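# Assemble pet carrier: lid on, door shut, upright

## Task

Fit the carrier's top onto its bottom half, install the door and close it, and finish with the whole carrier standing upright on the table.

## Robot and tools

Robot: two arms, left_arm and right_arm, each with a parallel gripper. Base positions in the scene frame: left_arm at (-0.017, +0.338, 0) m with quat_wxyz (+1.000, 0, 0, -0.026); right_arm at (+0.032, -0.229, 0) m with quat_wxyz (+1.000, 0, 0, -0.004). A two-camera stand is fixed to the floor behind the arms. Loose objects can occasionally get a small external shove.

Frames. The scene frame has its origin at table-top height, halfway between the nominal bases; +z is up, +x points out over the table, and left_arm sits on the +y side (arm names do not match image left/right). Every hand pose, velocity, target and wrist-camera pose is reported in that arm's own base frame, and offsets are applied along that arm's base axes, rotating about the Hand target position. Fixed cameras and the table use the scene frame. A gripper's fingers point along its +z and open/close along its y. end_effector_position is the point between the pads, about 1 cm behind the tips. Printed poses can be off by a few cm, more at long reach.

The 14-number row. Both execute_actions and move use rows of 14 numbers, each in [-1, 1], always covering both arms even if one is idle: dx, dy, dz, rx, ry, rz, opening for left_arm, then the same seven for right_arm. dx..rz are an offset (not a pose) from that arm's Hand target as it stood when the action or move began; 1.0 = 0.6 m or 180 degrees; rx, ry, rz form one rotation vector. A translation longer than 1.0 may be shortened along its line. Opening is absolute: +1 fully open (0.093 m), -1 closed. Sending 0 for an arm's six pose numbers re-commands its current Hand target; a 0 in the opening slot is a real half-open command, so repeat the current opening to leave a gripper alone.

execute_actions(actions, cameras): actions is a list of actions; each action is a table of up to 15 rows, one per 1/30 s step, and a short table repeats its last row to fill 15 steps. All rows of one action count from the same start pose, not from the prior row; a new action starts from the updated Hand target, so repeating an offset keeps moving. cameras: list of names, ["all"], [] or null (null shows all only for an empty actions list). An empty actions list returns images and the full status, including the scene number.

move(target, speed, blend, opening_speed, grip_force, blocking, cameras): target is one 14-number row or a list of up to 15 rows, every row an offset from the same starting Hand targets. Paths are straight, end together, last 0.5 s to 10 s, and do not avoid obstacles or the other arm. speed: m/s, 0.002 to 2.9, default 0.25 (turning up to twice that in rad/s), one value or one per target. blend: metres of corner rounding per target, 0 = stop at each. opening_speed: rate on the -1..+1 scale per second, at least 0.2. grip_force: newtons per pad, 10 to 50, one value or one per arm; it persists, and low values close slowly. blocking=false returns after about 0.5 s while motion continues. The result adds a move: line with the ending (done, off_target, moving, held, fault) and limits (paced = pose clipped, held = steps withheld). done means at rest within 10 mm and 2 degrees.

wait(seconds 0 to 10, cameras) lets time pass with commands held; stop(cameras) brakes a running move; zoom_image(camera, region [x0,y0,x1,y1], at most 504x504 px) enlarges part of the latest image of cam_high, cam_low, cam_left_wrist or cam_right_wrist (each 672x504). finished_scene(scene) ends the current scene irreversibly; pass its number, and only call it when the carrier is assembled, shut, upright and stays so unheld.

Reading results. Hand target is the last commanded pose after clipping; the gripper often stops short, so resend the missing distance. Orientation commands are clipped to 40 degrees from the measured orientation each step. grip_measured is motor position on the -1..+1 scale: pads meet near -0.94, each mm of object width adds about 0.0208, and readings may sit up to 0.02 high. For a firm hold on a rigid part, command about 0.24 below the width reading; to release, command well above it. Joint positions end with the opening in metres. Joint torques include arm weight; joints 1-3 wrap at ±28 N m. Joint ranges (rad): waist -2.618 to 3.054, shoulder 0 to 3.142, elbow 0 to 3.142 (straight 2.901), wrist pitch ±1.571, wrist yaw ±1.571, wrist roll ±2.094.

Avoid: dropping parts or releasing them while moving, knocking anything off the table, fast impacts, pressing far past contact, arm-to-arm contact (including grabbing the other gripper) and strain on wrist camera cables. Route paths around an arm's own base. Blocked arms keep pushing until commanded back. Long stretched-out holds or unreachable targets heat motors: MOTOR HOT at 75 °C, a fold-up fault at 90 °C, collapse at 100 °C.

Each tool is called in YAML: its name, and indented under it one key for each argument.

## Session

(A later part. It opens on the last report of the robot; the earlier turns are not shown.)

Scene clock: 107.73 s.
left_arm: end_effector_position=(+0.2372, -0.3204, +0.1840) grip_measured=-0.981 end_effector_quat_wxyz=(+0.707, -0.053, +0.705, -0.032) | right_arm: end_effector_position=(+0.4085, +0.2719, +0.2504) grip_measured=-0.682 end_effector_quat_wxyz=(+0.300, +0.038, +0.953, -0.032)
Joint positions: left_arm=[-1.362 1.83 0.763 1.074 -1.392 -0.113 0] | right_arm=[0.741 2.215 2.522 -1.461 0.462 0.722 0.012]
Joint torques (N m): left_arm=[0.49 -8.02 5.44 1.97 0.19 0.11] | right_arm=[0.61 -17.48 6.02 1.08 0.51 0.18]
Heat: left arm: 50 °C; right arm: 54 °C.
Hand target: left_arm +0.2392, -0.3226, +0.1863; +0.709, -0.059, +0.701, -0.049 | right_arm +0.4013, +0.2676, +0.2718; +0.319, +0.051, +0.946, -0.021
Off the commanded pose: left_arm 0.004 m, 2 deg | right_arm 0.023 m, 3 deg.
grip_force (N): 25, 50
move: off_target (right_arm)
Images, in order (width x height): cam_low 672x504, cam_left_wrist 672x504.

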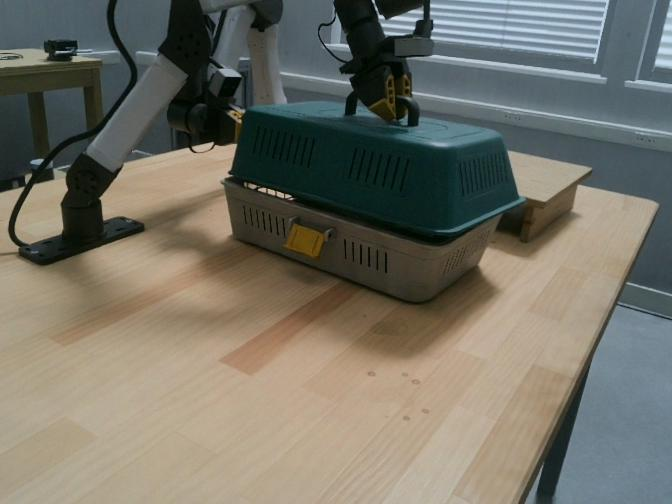

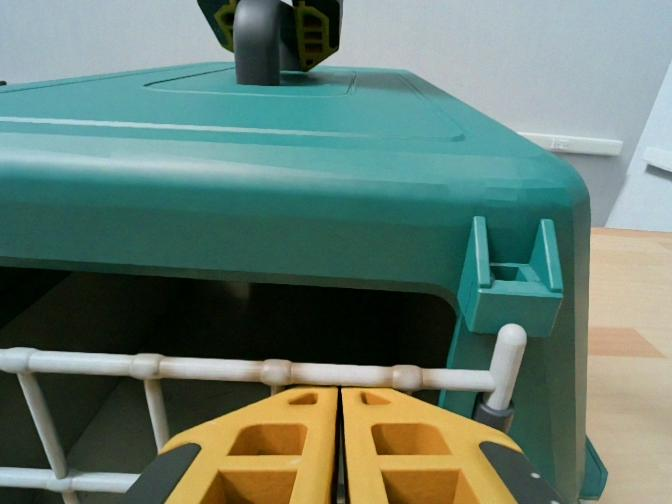

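move:
  target:
    - [0,0,0.0,0.0,0.0,0.0,-1,-0.0,-0.0,0.02,0,-0.0,0,-1]
    - [0,0,0.0,0.0,0.0,0.0,-1,-0.011,-0.0,0.02,0,-0.0,0,-1]
  speed: 0.04
  cameras: ["cam_left_wrist","cam_low"]

zoom_image:
  camera: "cam_left_wrist"
  region: [400, 120, 640, 480]

zoom_image:
  camera: "cam_low"
  region: [190, 80, 530, 310]

Scene clock: 116.47 s.
left_arm: end_effector_position=(+0.2371, -0.3214, +0.1840) grip_measured=-0.981 end_effector_quat_wxyz=(+0.707, -0.051, +0.705, -0.034) | right_arm: end_effector_position=(+0.3955, +0.2693, +0.2632) grip_measured=-0.682 end_effector_quat_wxyz=(+0.291, +0.036, +0.955, -0.036)
Joint positions: left_arm=[-1.363 1.83 0.763 1.074 -1.386 -0.113 0] | right_arm=[0.755 2.247 2.652 -1.584 0.461 0.738 0.012]
Joint torques (N m): left_arm=[0.55 -7.99 5.39 1.93 0.14 0.13] | right_arm=[0.34 -16.24 6.24 1.25 0.57 0.13]
Heat: left arm: 50 °C; right arm: 55 °C.
Hand target: left_arm +0.2392, -0.3227, +0.1863; +0.709, -0.058, +0.701, -0.049 | right_arm +0.3947, +0.2676, +0.2838; +0.319, +0.051, +0.946, -0.021
Off the commanded pose: left_arm 0.003 m, 2 deg | right_arm 0.021 m, 4 deg.
joint read past its limit (right arm) — joint 4 (wrist pitch), lower limit.
grip_force (N): 25, 50
move: off_target (right_arm)
Images, in order (width x height): cam_low 672x504, cam_left_wrist 672x504.

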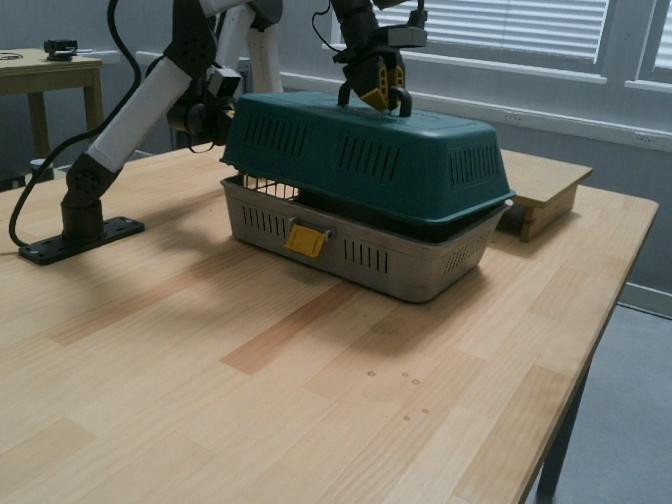

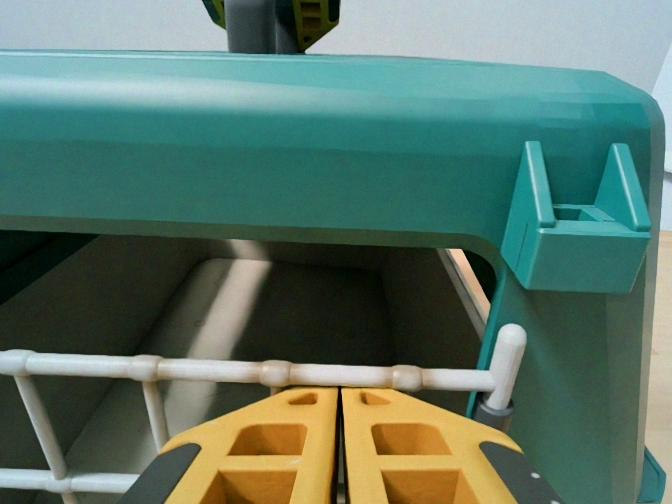

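Scaled by 1.400 from the camera's 672x504 image, which has a finer 960x720 frame.

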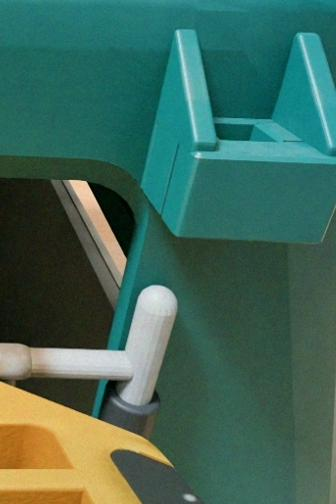

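Scaled by 1.482 from the camera's 672x504 image, which has a finer 960x720 frame.

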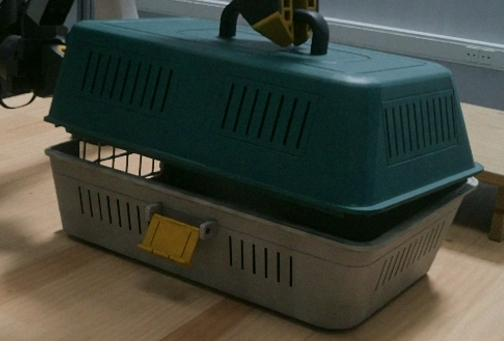

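move:
  target:
    - [0,0,0.0,0.0,0.0,0.0,-1,0.016,0.003,-0.0,0,0.0,0,-1]
    - [0,0,0.0,0.0,0.0,0.0,-1,0.016,0.003,-0.03,0,-0.0,0,-1]
  speed: 0.04
  cameras: ["cam_left_wrist","cam_low"]

zoom_image:
  camera: "cam_left_wrist"
  region: [400, 120, 640, 480]

zoom_image:
  camera: "cam_low"
  region: [190, 80, 530, 310]

Scene clock: 123.57 s.
left_arm: end_effector_position=(+0.2371, -0.3214, +0.1840) grip_measured=-0.981 end_effector_quat_wxyz=(+0.707, -0.051, +0.705, -0.034) | right_arm: end_effector_position=(+0.4011, +0.2720, +0.2500) grip_measured=-0.682 end_effector_quat_wxyz=(+0.297, +0.040, +0.953, -0.036)
Joint positions: left_arm=[-1.363 1.83 0.763 1.074 -1.386 -0.113 0] | right_arm=[0.754 2.196 2.493 -1.467 0.469 0.741 0.012]
Joint torques (N m): left_arm=[0.59 -7.99 5.31 1.97 0.16 0.11] | right_arm=[-0.7 -15.88 5.67 1.38 0.44 -0.02]
Heat: left arm: 50 °C; right arm: 57 °C.
Hand target: left_arm +0.2392, -0.3227, +0.1863; +0.709, -0.058, +0.701, -0.049 | right_arm +0.4043, +0.2693, +0.2658; +0.319, +0.051, +0.946, -0.021
Off the commanded pose: left_arm 0.003 m, 2 deg | right_arm 0.016 m, 3 deg.
grip_force (N): 25, 50
move: off_target (right_arm)
Images, in order (width x height): cam_low 672x504, cam_left_wrist 672x504.

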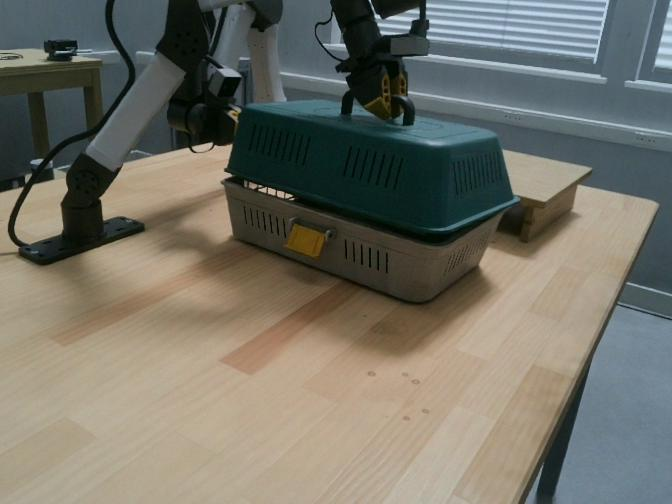

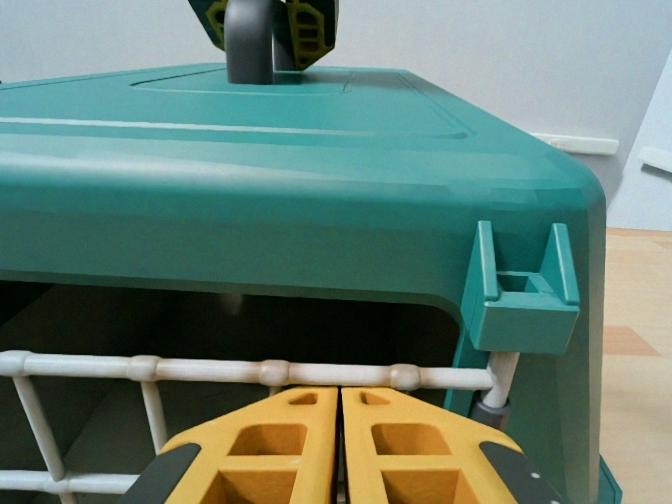

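Scaled by 1.400 from the camera's 672x504 image, which has a finer 960x720 frame.

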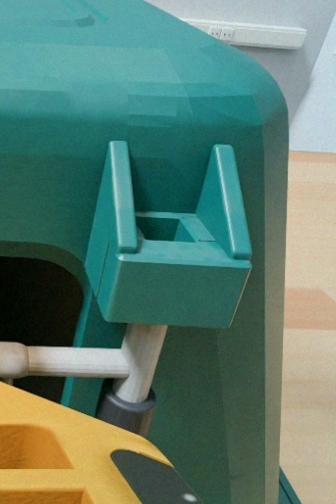

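Scaled by 1.482 from the camera's 672x504 image, which has a finer 960x720 frame.

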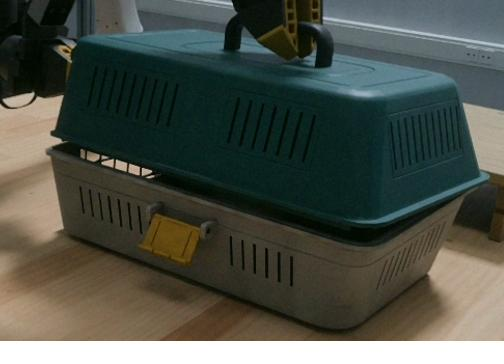

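move:
  target:
    - [0,0,0.0,0.0,0.0,0.0,-1,0.0,0.00,-0.01,0,0.0,0,-1]
    - [-0.02,0,0.0,0.0,0.0,0.0,-1,0.0,0.00,-0.015,0,-0.0,0,-1]
  speed: 0.02
  cameras: ["cam_left_wrist","cam_low"]

zoom_image:
  camera: "cam_left_wrist"
  region: [400, 120, 640, 480]

Scene clock: 129.33 s.
left_arm: end_effector_position=(+0.2293, -0.3247, +0.1833) grip_measured=-0.981 end_effector_quat_wxyz=(+0.707, -0.046, +0.705, -0.040) | right_arm: end_effector_position=(+0.4023, +0.2709, +0.2468) grip_measured=-0.682 end_effector_quat_wxyz=(+0.304, +0.043, +0.951, -0.032)
Joint positions: left_arm=[-1.386 1.83 0.759 1.08 -1.395 -0.113 0] | right_arm=[0.752 2.15 2.392 -1.395 0.475 0.739 0.012]
Joint torques (N m): left_arm=[-0.18 -8.58 5.04 1.95 -0.15 0.13] | right_arm=[-0.51 -14.86 5.49 1.36 0.38 0]
Heat: left arm: 49 °C; right arm: 59 °C.
Hand target: left_arm +0.2271, -0.3227, +0.1863; +0.709, -0.058, +0.701, -0.049 | right_arm +0.4043, +0.2694, +0.2567; +0.319, +0.051, +0.946, -0.021
Off the commanded pose: left_arm 0.004 m, 2 deg | right_arm 0.010 m, 2 deg.
grip_force (N): 25, 50
move: done
Images, in order (width x height): cam_low 672x504, cam_left_wrist 672x504.

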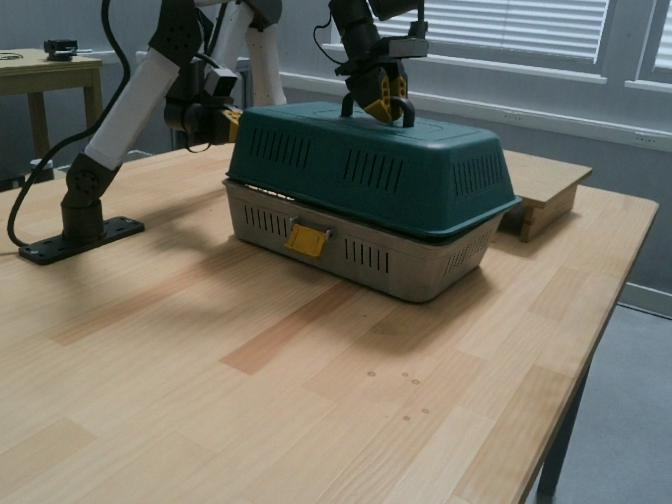

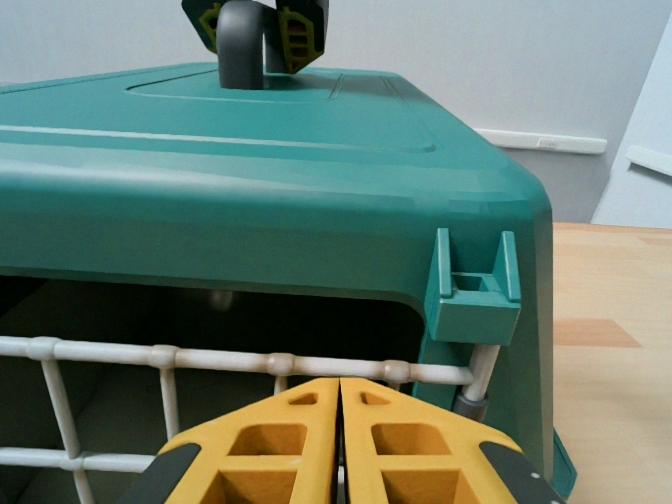

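Scaled by 1.400 from the camera's 672x504 image, which has a finer 960x720 frame.

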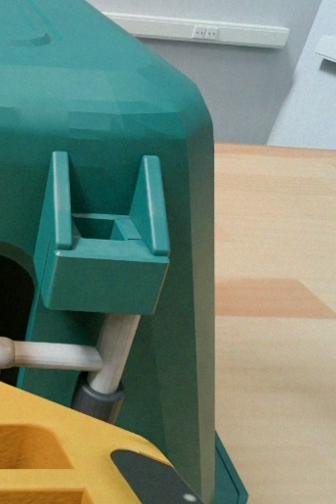

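move:
  target:
    - [-0.02,0,0.0,0.0,0.0,0.0,-1,0.0,0.00,-0.0,0,0.0,0,-1]
    - [-0.02,0.15,0.01,0.0,0.0,0.0,-1,0.0,0.00,-0.0,0,-0.0,0,-1]
  speed: 0.08
  cameras: ["cam_left_wrist","cam_high"]

Scene clock: 136.07 s.
left_arm: end_effector_position=(+0.2143, -0.2346, +0.1852) grip_measured=-0.981 end_effector_quat_wxyz=(+0.706, -0.048, +0.705, -0.032) | right_arm: end_effector_position=(+0.4023, +0.2709, +0.2468) grip_measured=-0.682 end_effector_quat_wxyz=(+0.304, +0.043, +0.951, -0.032)
Joint positions: left_arm=[-1.381 1.514 0.41 1.104 -1.404 -0.113 0] | right_arm=[0.752 2.15 2.392 -1.395 0.475 0.739 0.012]
Joint torques (N m): left_arm=[0.54 -7.39 4.57 1.87 0.14 0.2] | right_arm=[-0.53 -14.87 5.49 1.36 0.37 0]
Heat: left arm: 49 °C; right arm: 60 °C.
Hand target: left_arm +0.2152, -0.2326, +0.1923; +0.709, -0.059, +0.701, -0.049 | right_arm +0.4043, +0.2694, +0.2567; +0.319, +0.051, +0.946, -0.021
Off the commanded pose: left_arm 0.007 m, 2 deg | right_arm 0.010 m, 2 deg.
grip_force (N): 25, 50
move: done
Images, in order (width x height): cam_high 672x504, cam_left_wrist 672x504.

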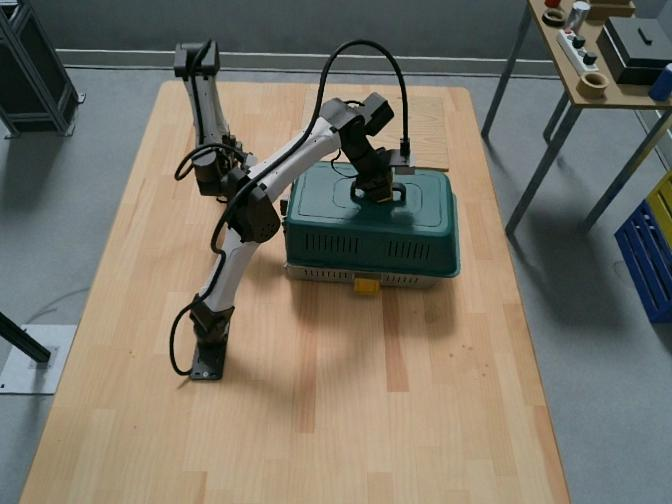

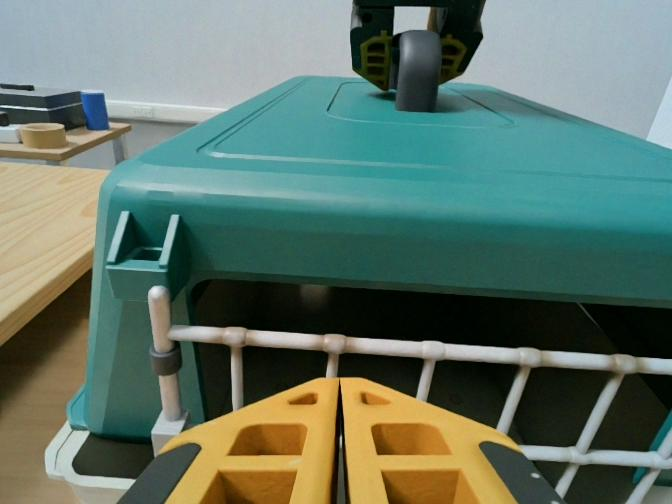

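move:
  target:
    - [-0.0,0,0.0,0.0,0.0,0.0,-1,0.0,0.00,0.035,0,0.0,0,-1]
    - [0,0.0,0.0,0.0,0.0,0.0,-1,-0.003,0.018,0.035,0.006,-0.0,0.022,-1]
  speed: 0.04
  cameras: ["cam_left_wrist","cam_high"]

Scene clock: 142.57 s.
left_arm: end_effector_position=(+0.2143, -0.2347, +0.1852) grip_measured=-0.981 end_effector_quat_wxyz=(+0.706, -0.048, +0.705, -0.032) | right_arm: end_effector_position=(+0.3981, +0.2772, +0.2565) grip_measured=-0.682 end_effector_quat_wxyz=(+0.286, +0.019, +0.958, -0.023)
Joint positions: left_arm=[-1.381 1.514 0.41 1.104 -1.403 -0.113 0] | right_arm=[0.752 2.233 2.598 -1.527 0.426 0.702 0.012]
Joint torques (N m): left_arm=[0.57 -7.45 4.7 1.88 0.1 0.22] | right_arm=[0.03 -16.09 6.39 1.55 0.44 -0.17]
Heat: left arm: 49 °C; right arm: 59 °C.
Hand target: left_arm +0.2152, -0.2326, +0.1923; +0.709, -0.059, +0.701, -0.049 | right_arm +0.4025, +0.2801, +0.2778; +0.319, +0.022, +0.948, -0.001
Off the commanded pose: left_arm 0.007 m, 2 deg | right_arm 0.022 m, 5 deg.
grip_force (N): 25, 50
move: off_target (right_arm)
Images, in order (width x height): cam_high 672x504, cam_left_wrist 672x504.

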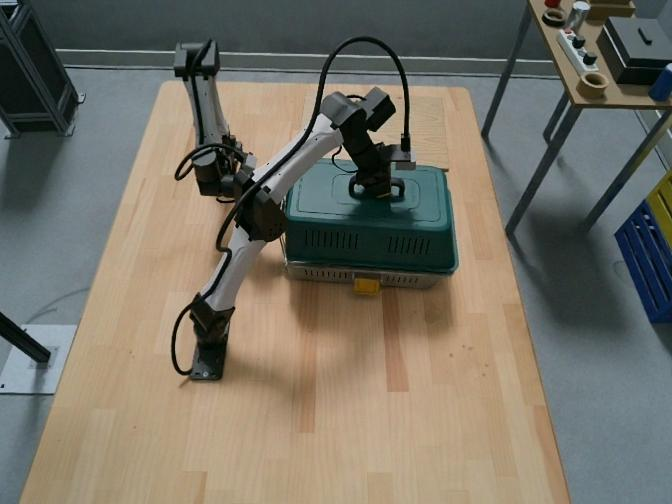

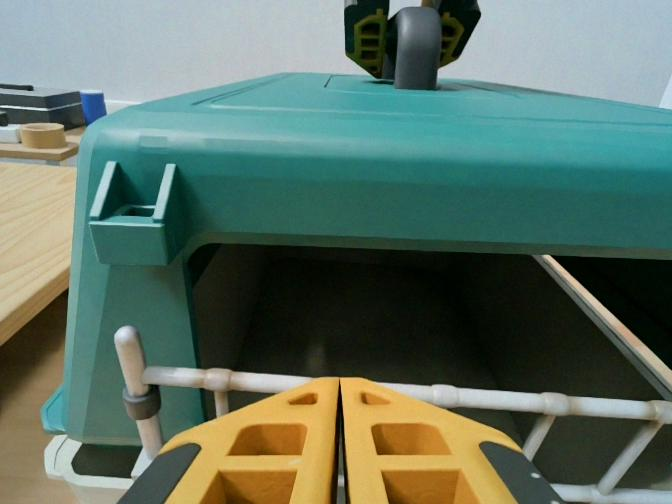

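move:
  target:
    - [0.05,0,-0.01,0.0,0.0,0.0,-1,0.0,0.00,0.0,0,0.0,0,-1]
  speed: 0.06
  cameras: ["cam_left_wrist"]

zoom_image:
  camera: "cam_left_wrist"
  region: [0, 120, 300, 480]

Scene clock: 146.40 s.
left_arm: end_effector_position=(+0.2404, -0.2278, +0.1851) grip_measured=-0.981 end_effector_quat_wxyz=(+0.708, -0.056, +0.704, -0.034) | right_arm: end_effector_position=(+0.4034, +0.2802, +0.2599) grip_measured=-0.682 end_effector_quat_wxyz=(+0.299, +0.023, +0.954, -0.017)
Joint positions: left_arm=[-1.271 1.527 0.41 1.131 -1.301 -0.113 0] | right_arm=[0.752 2.233 2.598 -1.497 0.435 0.701 0.012]
Joint torques (N m): left_arm=[1.21 -3.86 6.26 1.84 0.28 0.01] | right_arm=[-0.01 -16.21 6.12 1.36 0.33 -0.18]
Heat: left arm: 49 °C; right arm: 59 °C.
Hand target: left_arm +0.2452, -0.2327, +0.1862; +0.709, -0.058, +0.701, -0.049 | right_arm +0.4025, +0.2802, +0.2778; +0.319, +0.022, +0.948, -0.001
Off the commanded pose: left_arm 0.007 m, 2 deg | right_arm 0.018 m, 3 deg.
grip_force (N): 25, 50
move: off_target (right_arm)
Images, in order (width x height): cam_left_wrist 672x504.

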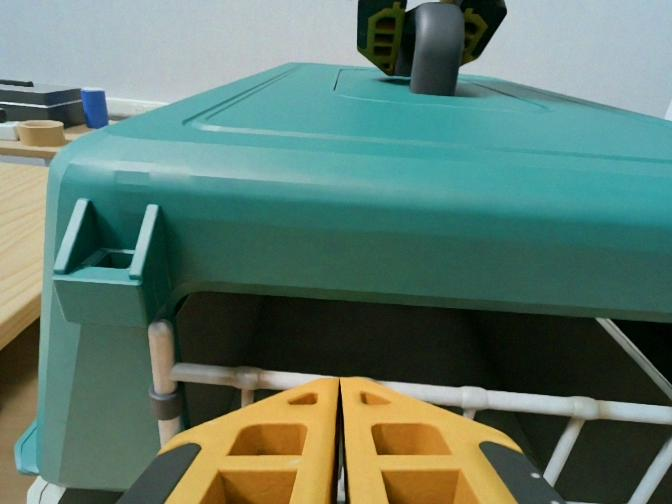

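Scaled by 1.400 from the camera's 672x504 image, which has a finer 960x720 frame.

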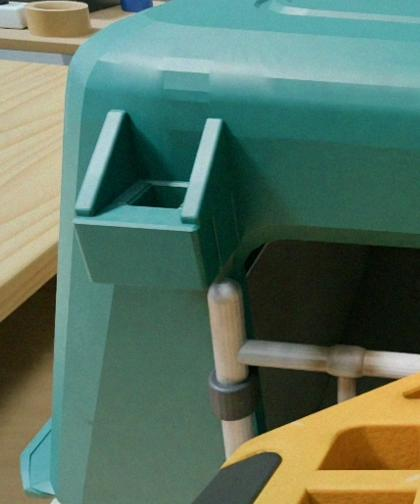

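move:
  target:
    - [0.0,0,-0.0,0.0,0.0,0.0,-1,0.0,-0.017,0.0,0,0.0,0,-1]
  speed: 0.04
  cameras: ["cam_left_wrist"]

zoom_image:
  camera: "cam_left_wrist"
  region: [0, 120, 300, 480]

Scene clock: 150.67 s.
left_arm: end_effector_position=(+0.2406, -0.2285, +0.1851) grip_measured=-0.981 end_effector_quat_wxyz=(+0.708, -0.054, +0.704, -0.036) | right_arm: end_effector_position=(+0.4053, +0.2749, +0.2463) grip_measured=-0.682 end_effector_quat_wxyz=(+0.288, +0.023, +0.957, -0.021)
Joint positions: left_arm=[-1.27 1.527 0.41 1.131 -1.296 -0.113 0] | right_arm=[0.738 2.192 2.474 -1.433 0.423 0.694 0.012]
Joint torques (N m): left_arm=[1.31 -3.89 6.3 1.87 0.25 0.05] | right_arm=[-0.31 -18.85 6.69 1.28 0.38 -0.27]
Heat: left arm: 49 °C; right arm: 59 °C.
Hand target: left_arm +0.2452, -0.2326, +0.1862; +0.709, -0.058, +0.701, -0.048 | right_arm +0.4025, +0.2699, +0.2778; +0.319, +0.022, +0.947, -0.001
Off the commanded pose: left_arm 0.006 m, 2 deg | right_arm 0.032 m, 4 deg.
grip_force (N): 25, 50
move: off_target (right_arm)
Images, in order (width x height): cam_left_wrist 672x504.

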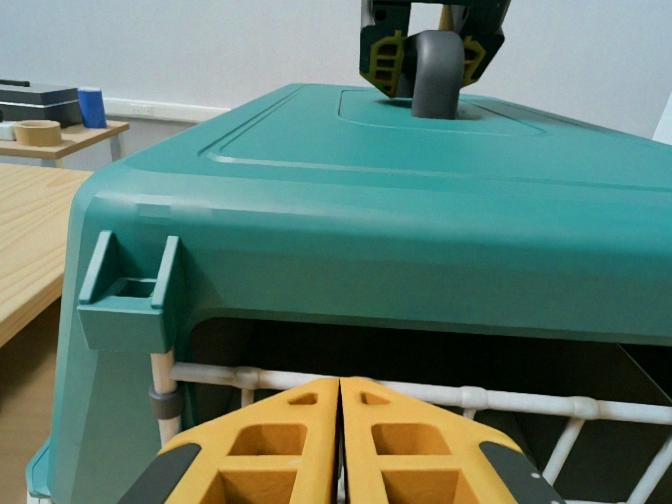

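Scaled by 1.400 from the camera's 672x504 image, which has a finer 960x720 frame.

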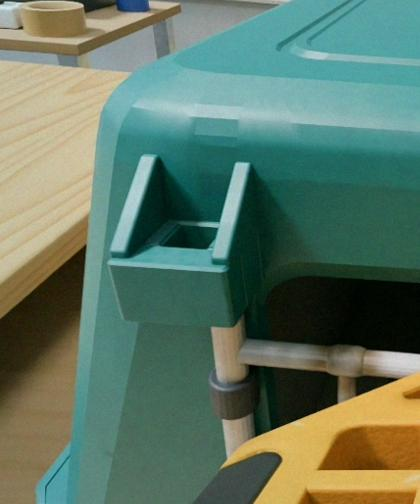

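move:
  target:
    - [0.0,0,-0.0,0.0,0.0,0.0,-1,0.0,-0.01,0.01,0,0.0,0,-1]
  speed: 0.04
  cameras: ["cam_left_wrist"]

zoom_image:
  camera: "cam_left_wrist"
  region: [0, 120, 300, 480]

Scene clock: 155.33 s.
left_arm: end_effector_position=(+0.2419, -0.2286, +0.1852) grip_measured=-0.981 end_effector_quat_wxyz=(+0.708, -0.053, +0.704, -0.037) | right_arm: end_effector_position=(+0.4066, +0.2714, +0.2493) grip_measured=-0.682 end_effector_quat_wxyz=(+0.289, +0.020, +0.957, -0.020)
Joint positions: left_arm=[-1.265 1.527 0.41 1.132 -1.288 -0.113 0] | right_arm=[0.728 2.184 2.474 -1.433 0.416 0.679 0.012]
Joint torques (N m): left_arm=[0.88 -3.85 6.23 1.87 0.18 0.08] | right_arm=[-0.42 -18.82 7.9 1.15 0.4 -0.23]
Heat: left arm: 49 °C; right arm: 61 °C.
Hand target: left_arm +0.2452, -0.2326, +0.1863; +0.709, -0.059, +0.701, -0.049 | right_arm +0.4025, +0.2640, +0.2839; +0.319, +0.022, +0.947, -0.001
Off the commanded pose: left_arm 0.005 m, 1 deg | right_arm 0.036 m, 4 deg.
grip_force (N): 25, 50
move: off_target (right_arm)
Images, in order (width x height): cam_left_wrist 672x504.

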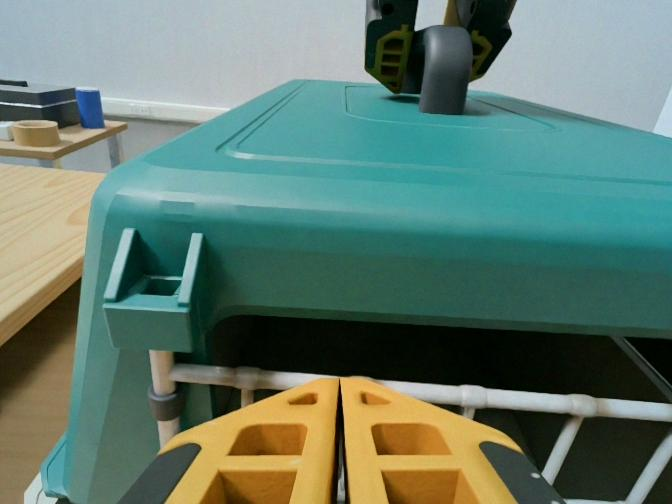

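Scaled by 1.400 from the camera's 672x504 image, which has a finer 960x720 frame.

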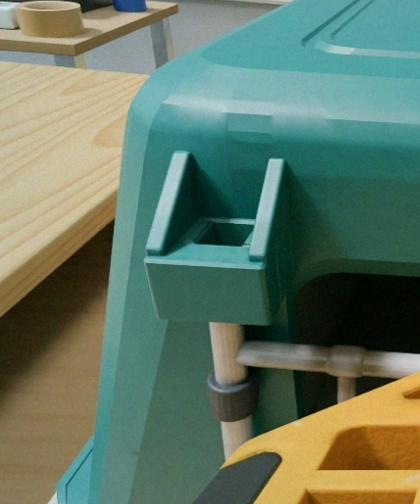

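move:
  target:
    - [-0.03,0,0.0,0.0,0.0,0.0,-1,0.0,0.00,-0.0,0,0.0,0,-1]
    - [-0.03,-0.15,-0.0,0.0,0.0,0.0,-1,0.0,0.00,-0.0,0,-0.0,0,-1]
    - [0.0,-0.15,-0.0,0.0,0.0,0.0,-1,0.0,0.00,-0.0,0,-0.0,0,-1]
  speed: 0.08
  cameras: ["cam_left_wrist","cam_low"]

zoom_image:
  camera: "cam_left_wrist"
  region: [400, 120, 640, 480]

zoom_image:
  camera: "cam_low"
  region: [190, 80, 530, 310]

Scene clock: 161.80 s.
left_arm: end_effector_position=(+0.2414, -0.3152, +0.1827) grip_measured=-0.981 end_effector_quat_wxyz=(+0.708, -0.057, +0.703, -0.040) | right_arm: end_effector_position=(+0.4052, +0.2693, +0.2485) grip_measured=-0.682 end_effector_quat_wxyz=(+0.284, +0.017, +0.958, -0.023)
Joint positions: left_arm=[-1.346 1.826 0.738 1.117 -1.37 -0.11 0] | right_arm=[0.726 2.184 2.474 -1.444 0.414 0.673 0.012]
Joint torques (N m): left_arm=[0.75 -6.83 7.62 1.62 0.24 0.17] | right_arm=[-0.27 -18.86 7.73 1.23 0.41 -0.16]
Heat: left arm: 49 °C; right arm: 65 °C.
Hand target: left_arm +0.2451, -0.3226, +0.1863; +0.709, -0.059, +0.701, -0.049 | right_arm +0.4024, +0.2640, +0.2839; +0.319, +0.022, +0.947, -0.001
Off the commanded pose: left_arm 0.009 m, 1 deg | right_arm 0.036 m, 5 deg.
grip_force (N): 25, 50
move: off_target (right_arm)
Images, in order (width x height): cam_low 672x504, cam_left_wrist 672x504.

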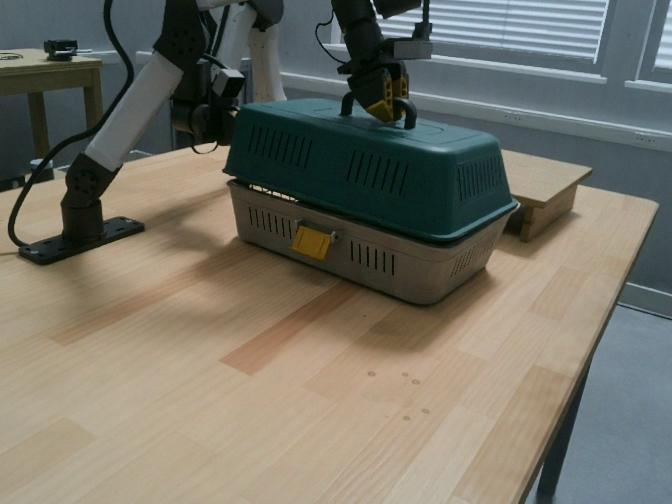

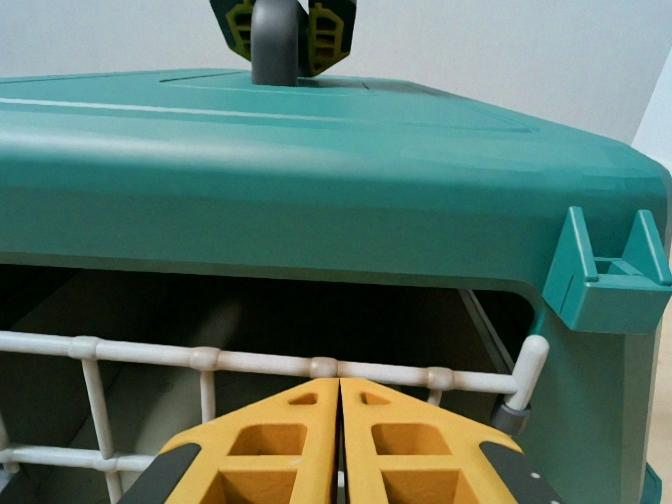

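Scaled by 1.400 from the camera's 672x504 image, which has a finer 960x720 frame.

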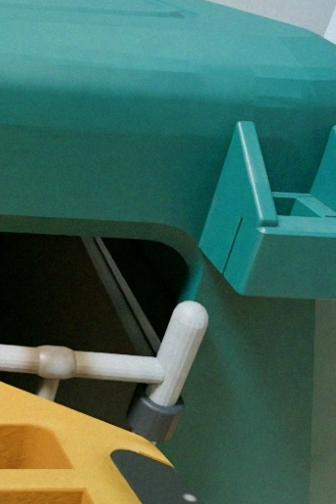

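Scaled by 1.482 from the camera's 672x504 image, which has a finer 960x720 frame.

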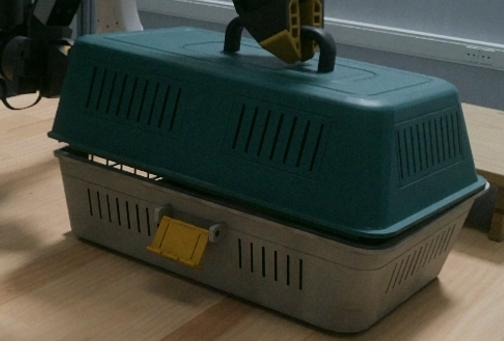

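execute_actions:
  actions: []
  cameras: ["cam_high"]

zoom_image:
  camera: "cam_high"
  region: [270, 140, 470, 300]

Scene clock: 169.13 s.
left_arm: end_effector_position=(+0.2414, -0.3152, +0.1827) grip_measured=-0.981 end_effector_quat_wxyz=(+0.708, -0.056, +0.703, -0.040) | right_arm: end_effector_position=(+0.4052, +0.2693, +0.2485) grip_measured=-0.682 end_effector_quat_wxyz=(+0.284, +0.017, +0.958, -0.023)
Joint positions: left_arm=[-1.346 1.826 0.738 1.116 -1.369 -0.11 0] | right_arm=[0.726 2.184 2.474 -1.444 0.414 0.673 0.012]
Joint velocities: within noise
Joint torques (N m): left_arm=[0.57 -6.93 7.76 1.63 0.16 0.17] | right_arm=[-0.29 -18.88 7.73 1.23 0.41 -0.17]
Heat: left arm: 51 °C; right arm: 67 °C.
Hand target: left_arm +0.2451, -0.3226, +0.1864; +0.709, -0.059, +0.701, -0.049 | right_arm +0.4024, +0.2640, +0.2839; +0.319, +0.022, +0.947, -0.001
Tool commands: left_gripper/opening=-1.0 right_gripper/opening=-1.0
Off the commanded pose: left_arm 0.009 m, 1 deg | right_arm 0.036 m, 5 deg.
grip_force (N): 25, 50
Images, in order (width x height): cam_high 672x504.

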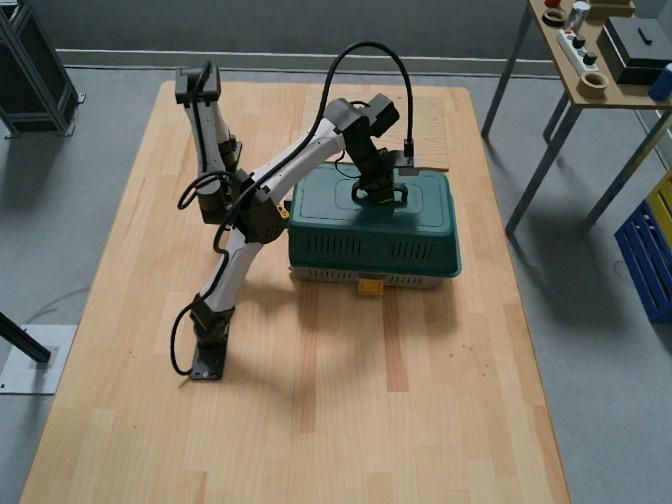

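Scaled by 2.520 from the camera's 672x504 image, which has a finer 960x720 frame.

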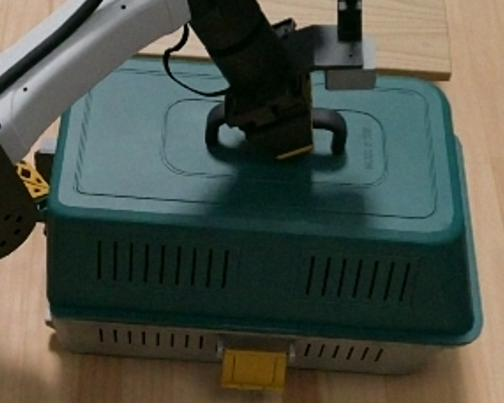

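move:
  target:
    - [-0.02,0,0.0,0.0,0.0,0.0,-1,0.0,0.01,0.025,0,-0.015,0,-1]
    - [-0.02,-0.0,-0.0,0.026,0.0,-0.069,-1,0.0,0.01,0.012,0,-0.015,0,-1]
    - [0.005,-0.02,-0.0,0.026,0.0,-0.069,-1,0.0,0.01,0.012,0,-0.015,0,-1]
  speed: 0.08
  cameras: ["cam_left_wrist","cam_high"]

zoom_image:
  camera: "cam_left_wrist"
  region: [400, 120, 640, 480]

Scene clock: 189.40 s.
left_arm: end_effector_position=(+0.2445, -0.3265, +0.1781) grip_measured=-0.981 end_effector_quat_wxyz=(+0.698, +0.052, +0.710, -0.084) | right_arm: end_effector_position=(+0.4010, +0.2713, +0.2558) grip_measured=-0.682 end_effector_quat_wxyz=(+0.296, +0.013, +0.955, -0.026)
Joint positions: left_arm=[-1.308 1.746 0.646 1.071 -1.114 -0.072 0] | right_arm=[0.743 2.167 2.467 -1.441 0.439 0.673 0.012]
Joint torques (N m): left_arm=[0.68 -6.78 8.23 1.93 0.12 0.21] | right_arm=[0.12 -18.4 7.08 1.53 0.55 -0.12]
Heat: left arm: 53 °C; right arm: 71 °C.
Hand target: left_arm +0.2481, -0.3347, +0.1865; +0.701, +0.046, +0.705, -0.097 | right_arm +0.4025, +0.2699, +0.2911; +0.341, +0.022, +0.940, +0.000
Off the commanded pose: left_arm 0.012 m, 2 deg | right_arm 0.035 m, 6 deg.
grip_force (N): 25, 50
move: off_target (left_arm, right_arm)
Images, in order (width x height): cam_high 672x504, cam_left_wrist 672x504.

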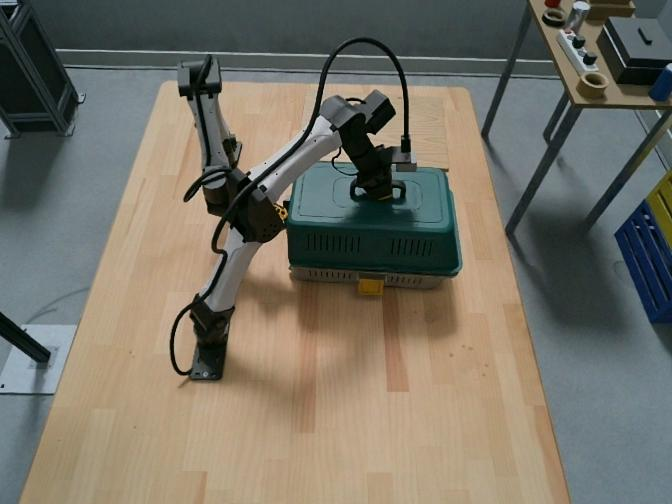

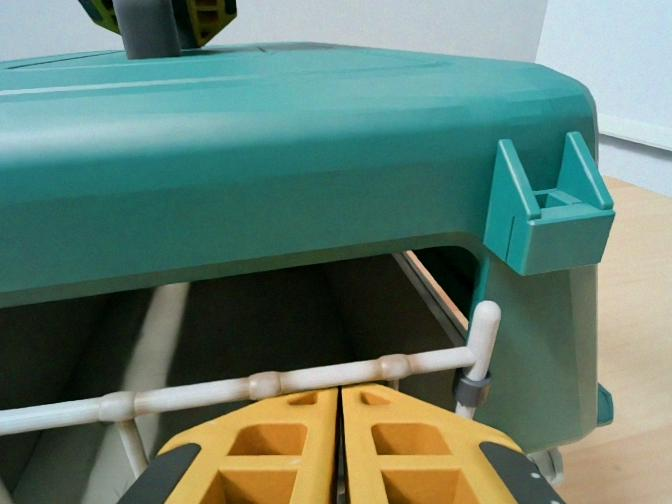

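Scaled by 1.400 from the camera's 672x504 image, which has a finer 960x720 frame.

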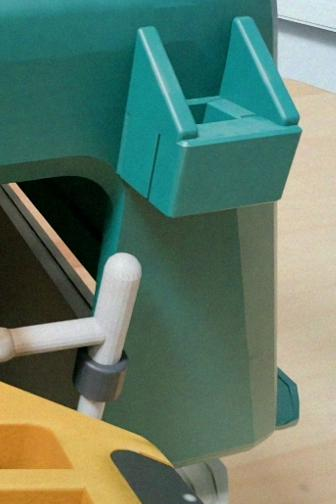

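move:
  target:
    - [0,0,0.0,0.0,0.0,0.0,-1,0.0,0.022,-0.0,0,0.006,0,-1]
    - [0,0.0,-0.0,0.0,0.0,0.0,-1,0.0,0.022,-0.035,0,0.012,0,-1]
  speed: 0.06
  cameras: ["cam_left_wrist","cam_high"]

zoom_image:
  camera: "cam_left_wrist"
  region: [400, 120, 640, 480]

Scene clock: 195.17 s.
left_arm: end_effector_position=(+0.2444, -0.3269, +0.1781) grip_measured=-0.981 end_effector_quat_wxyz=(+0.697, +0.053, +0.710, -0.084) | right_arm: end_effector_position=(+0.4025, +0.2835, +0.2460) grip_measured=-0.682 end_effector_quat_wxyz=(+0.295, +0.016, +0.955, -0.022)
Joint positions: left_arm=[-1.308 1.746 0.647 1.07 -1.112 -0.072 0] | right_arm=[0.76 2.197 2.475 -1.424 0.44 0.697 0.012]
Joint torques (N m): left_arm=[0.57 -6.75 8.24 1.98 0.11 0.2] | right_arm=[-0.01 -17.4 6.16 1.43 0.38 -0.1]
Heat: left arm: 52 °C; right arm: 70 °C.
Hand target: left_arm +0.2481, -0.3347, +0.1864; +0.701, +0.047, +0.705, -0.097 | right_arm +0.4025, +0.2832, +0.2701; +0.324, +0.022, +0.946, -0.001
Off the commanded pose: left_arm 0.012 m, 2 deg | right_arm 0.024 m, 4 deg.
grip_force (N): 25, 50
move: off_target (left_arm, right_arm)
Images, in order (width x height): cam_high 672x504, cam_left_wrist 672x504.

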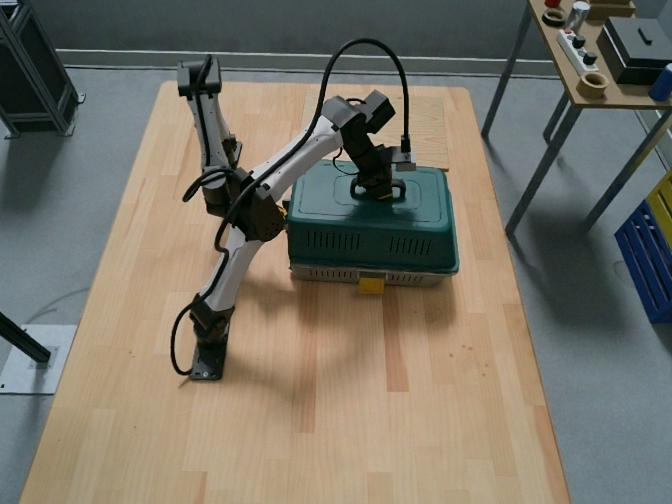

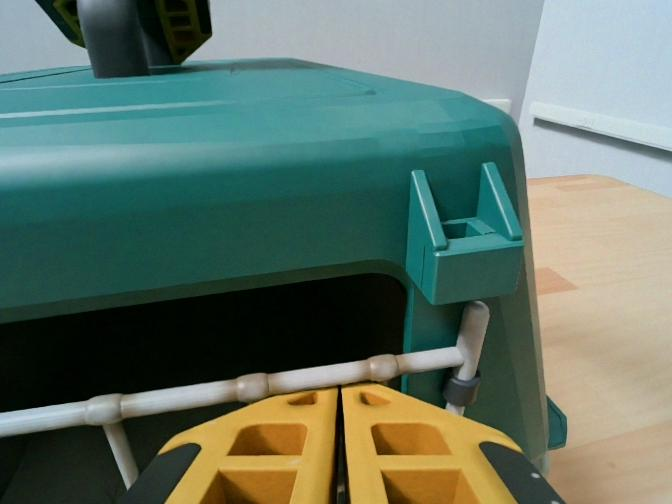

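Scaled by 1.400 from the camera's 672x504 image, which has a finer 960x720 frame.

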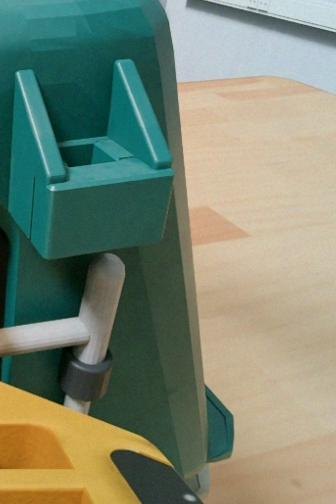

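move:
  target:
    - [0,0,0.0,0.0,0.0,0.0,-1,0.0,-0.018,0.008,0,0.0,0,-1]
  speed: 0.06
  cameras: ["cam_left_wrist","cam_low"]

zoom_image:
  camera: "cam_left_wrist"
  region: [400, 120, 640, 480]

Scene clock: 199.57 s.
left_arm: end_effector_position=(+0.2444, -0.3269, +0.1781) grip_measured=-0.981 end_effector_quat_wxyz=(+0.697, +0.053, +0.710, -0.085) | right_arm: end_effector_position=(+0.4024, +0.2782, +0.2446) grip_measured=-0.682 end_effector_quat_wxyz=(+0.290, +0.017, +0.957, -0.018)
Joint positions: left_arm=[-1.308 1.746 0.647 1.07 -1.112 -0.072 0] | right_arm=[0.746 2.169 2.427 -1.403 0.422 0.69 0.012]
Joint torques (N m): left_arm=[0.59 -6.67 8.21 1.96 0.12 0.24] | right_arm=[-0.49 -18.32 6.63 1.34 0.48 -0.21]
Heat: left arm: 52 °C; right arm: 71 °C.
Hand target: left_arm +0.2481, -0.3347, +0.1864; +0.701, +0.046, +0.705, -0.097 | right_arm +0.4025, +0.2724, +0.2747; +0.323, +0.022, +0.946, -0.001
Off the commanded pose: left_arm 0.012 m, 2 deg | right_arm 0.031 m, 5 deg.
grip_force (N): 25, 50
move: off_target (left_arm, right_arm)
Images, in order (width x height): cam_low 672x504, cam_left_wrist 672x504.

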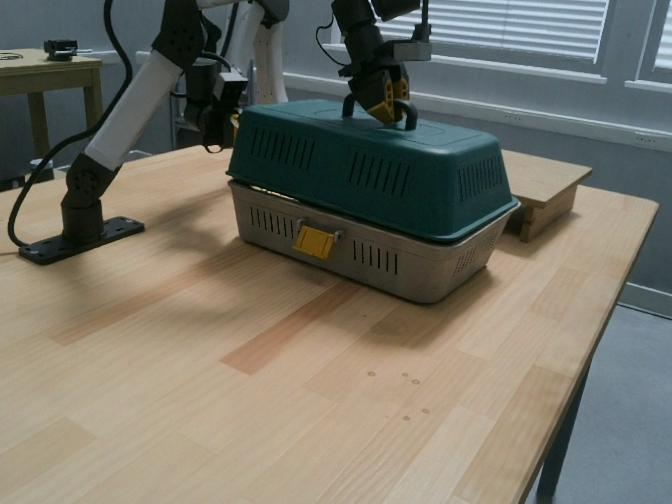

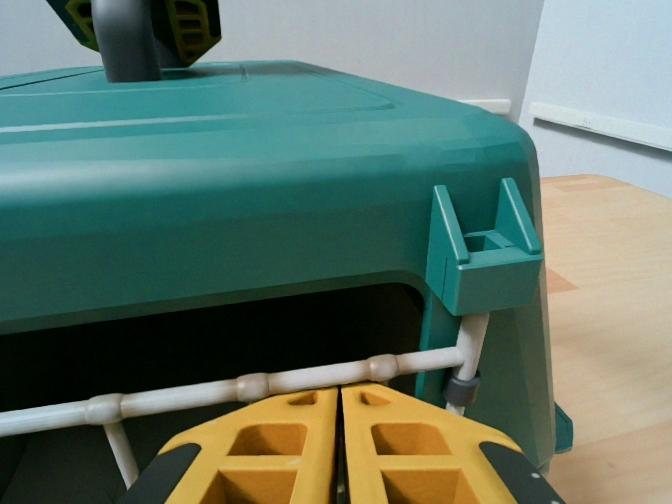

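Scaled by 1.400 from the camera's 672x504 image, which has a finer 960x720 frame.

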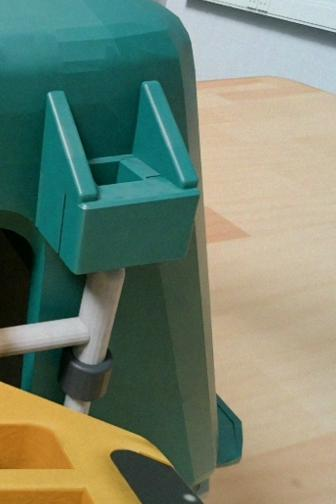

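move:
  target:
    - [0,0,0.0,0.0,0.0,0.0,-1,0.0,0.00,-0.022,0,0.0,0,-1]
    - [-0.016,0,0.0,0.0,0.0,0.0,-1,0.0,0.00,-0.026,0,0.0,0,-1]
  speed: 0.03
  cameras: ["cam_left_wrist","cam_low"]

zoom_image:
  camera: "cam_left_wrist"
  region: [400, 120, 640, 480]

Scene clock: 203.93 s.
left_arm: end_effector_position=(+0.2389, -0.3302, +0.1781) grip_measured=-0.981 end_effector_quat_wxyz=(+0.697, +0.057, +0.709, -0.088) | right_arm: end_effector_position=(+0.4029, +0.2774, +0.2386) grip_measured=-0.682 end_effector_quat_wxyz=(+0.300, +0.019, +0.954, -0.009)
Joint positions: left_arm=[-1.325 1.746 0.647 1.07 -1.118 -0.072 0] | right_arm=[0.744 2.103 2.281 -1.295 0.421 0.686 0.012]
Joint torques (N m): left_arm=[-0.2 -7.3 7.45 1.95 -0.14 0.18] | right_arm=[-0.34 -16.58 6.37 1.34 0.48 -0.17]
Heat: left arm: 53 °C; right arm: 70 °C.
Hand target: left_arm +0.2385, -0.3347, +0.1864; +0.701, +0.047, +0.705, -0.097 | right_arm +0.4025, +0.2724, +0.2593; +0.324, +0.022, +0.946, -0.001
Off the commanded pose: left_arm 0.009 m, 2 deg | right_arm 0.021 m, 3 deg.
grip_force (N): 25, 50
move: off_target (right_arm)
Images, in order (width x height): cam_low 672x504, cam_left_wrist 672x504.

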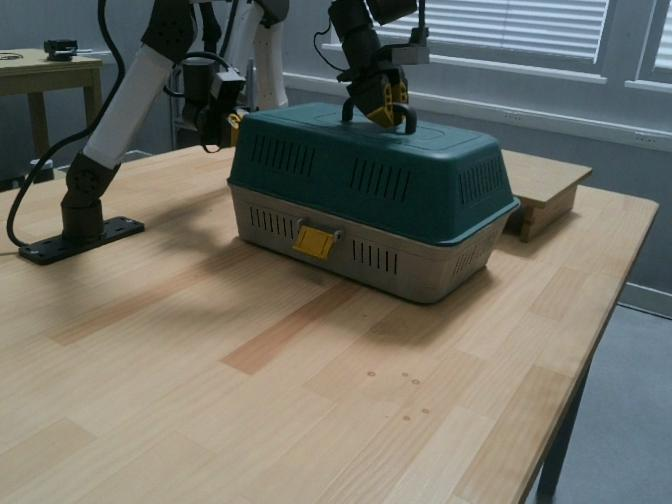

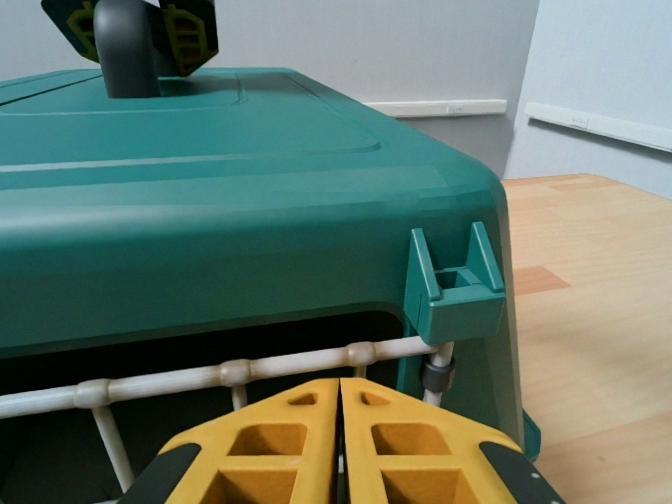

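Scaled by 1.400 from the camera's 672x504 image, which has a finer 960x720 frame.

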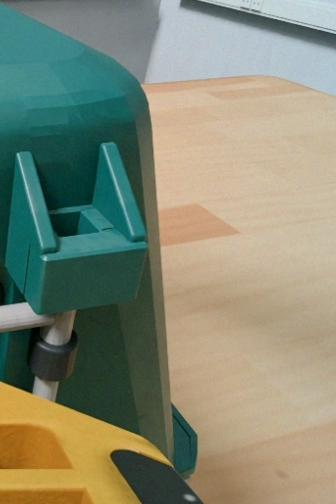

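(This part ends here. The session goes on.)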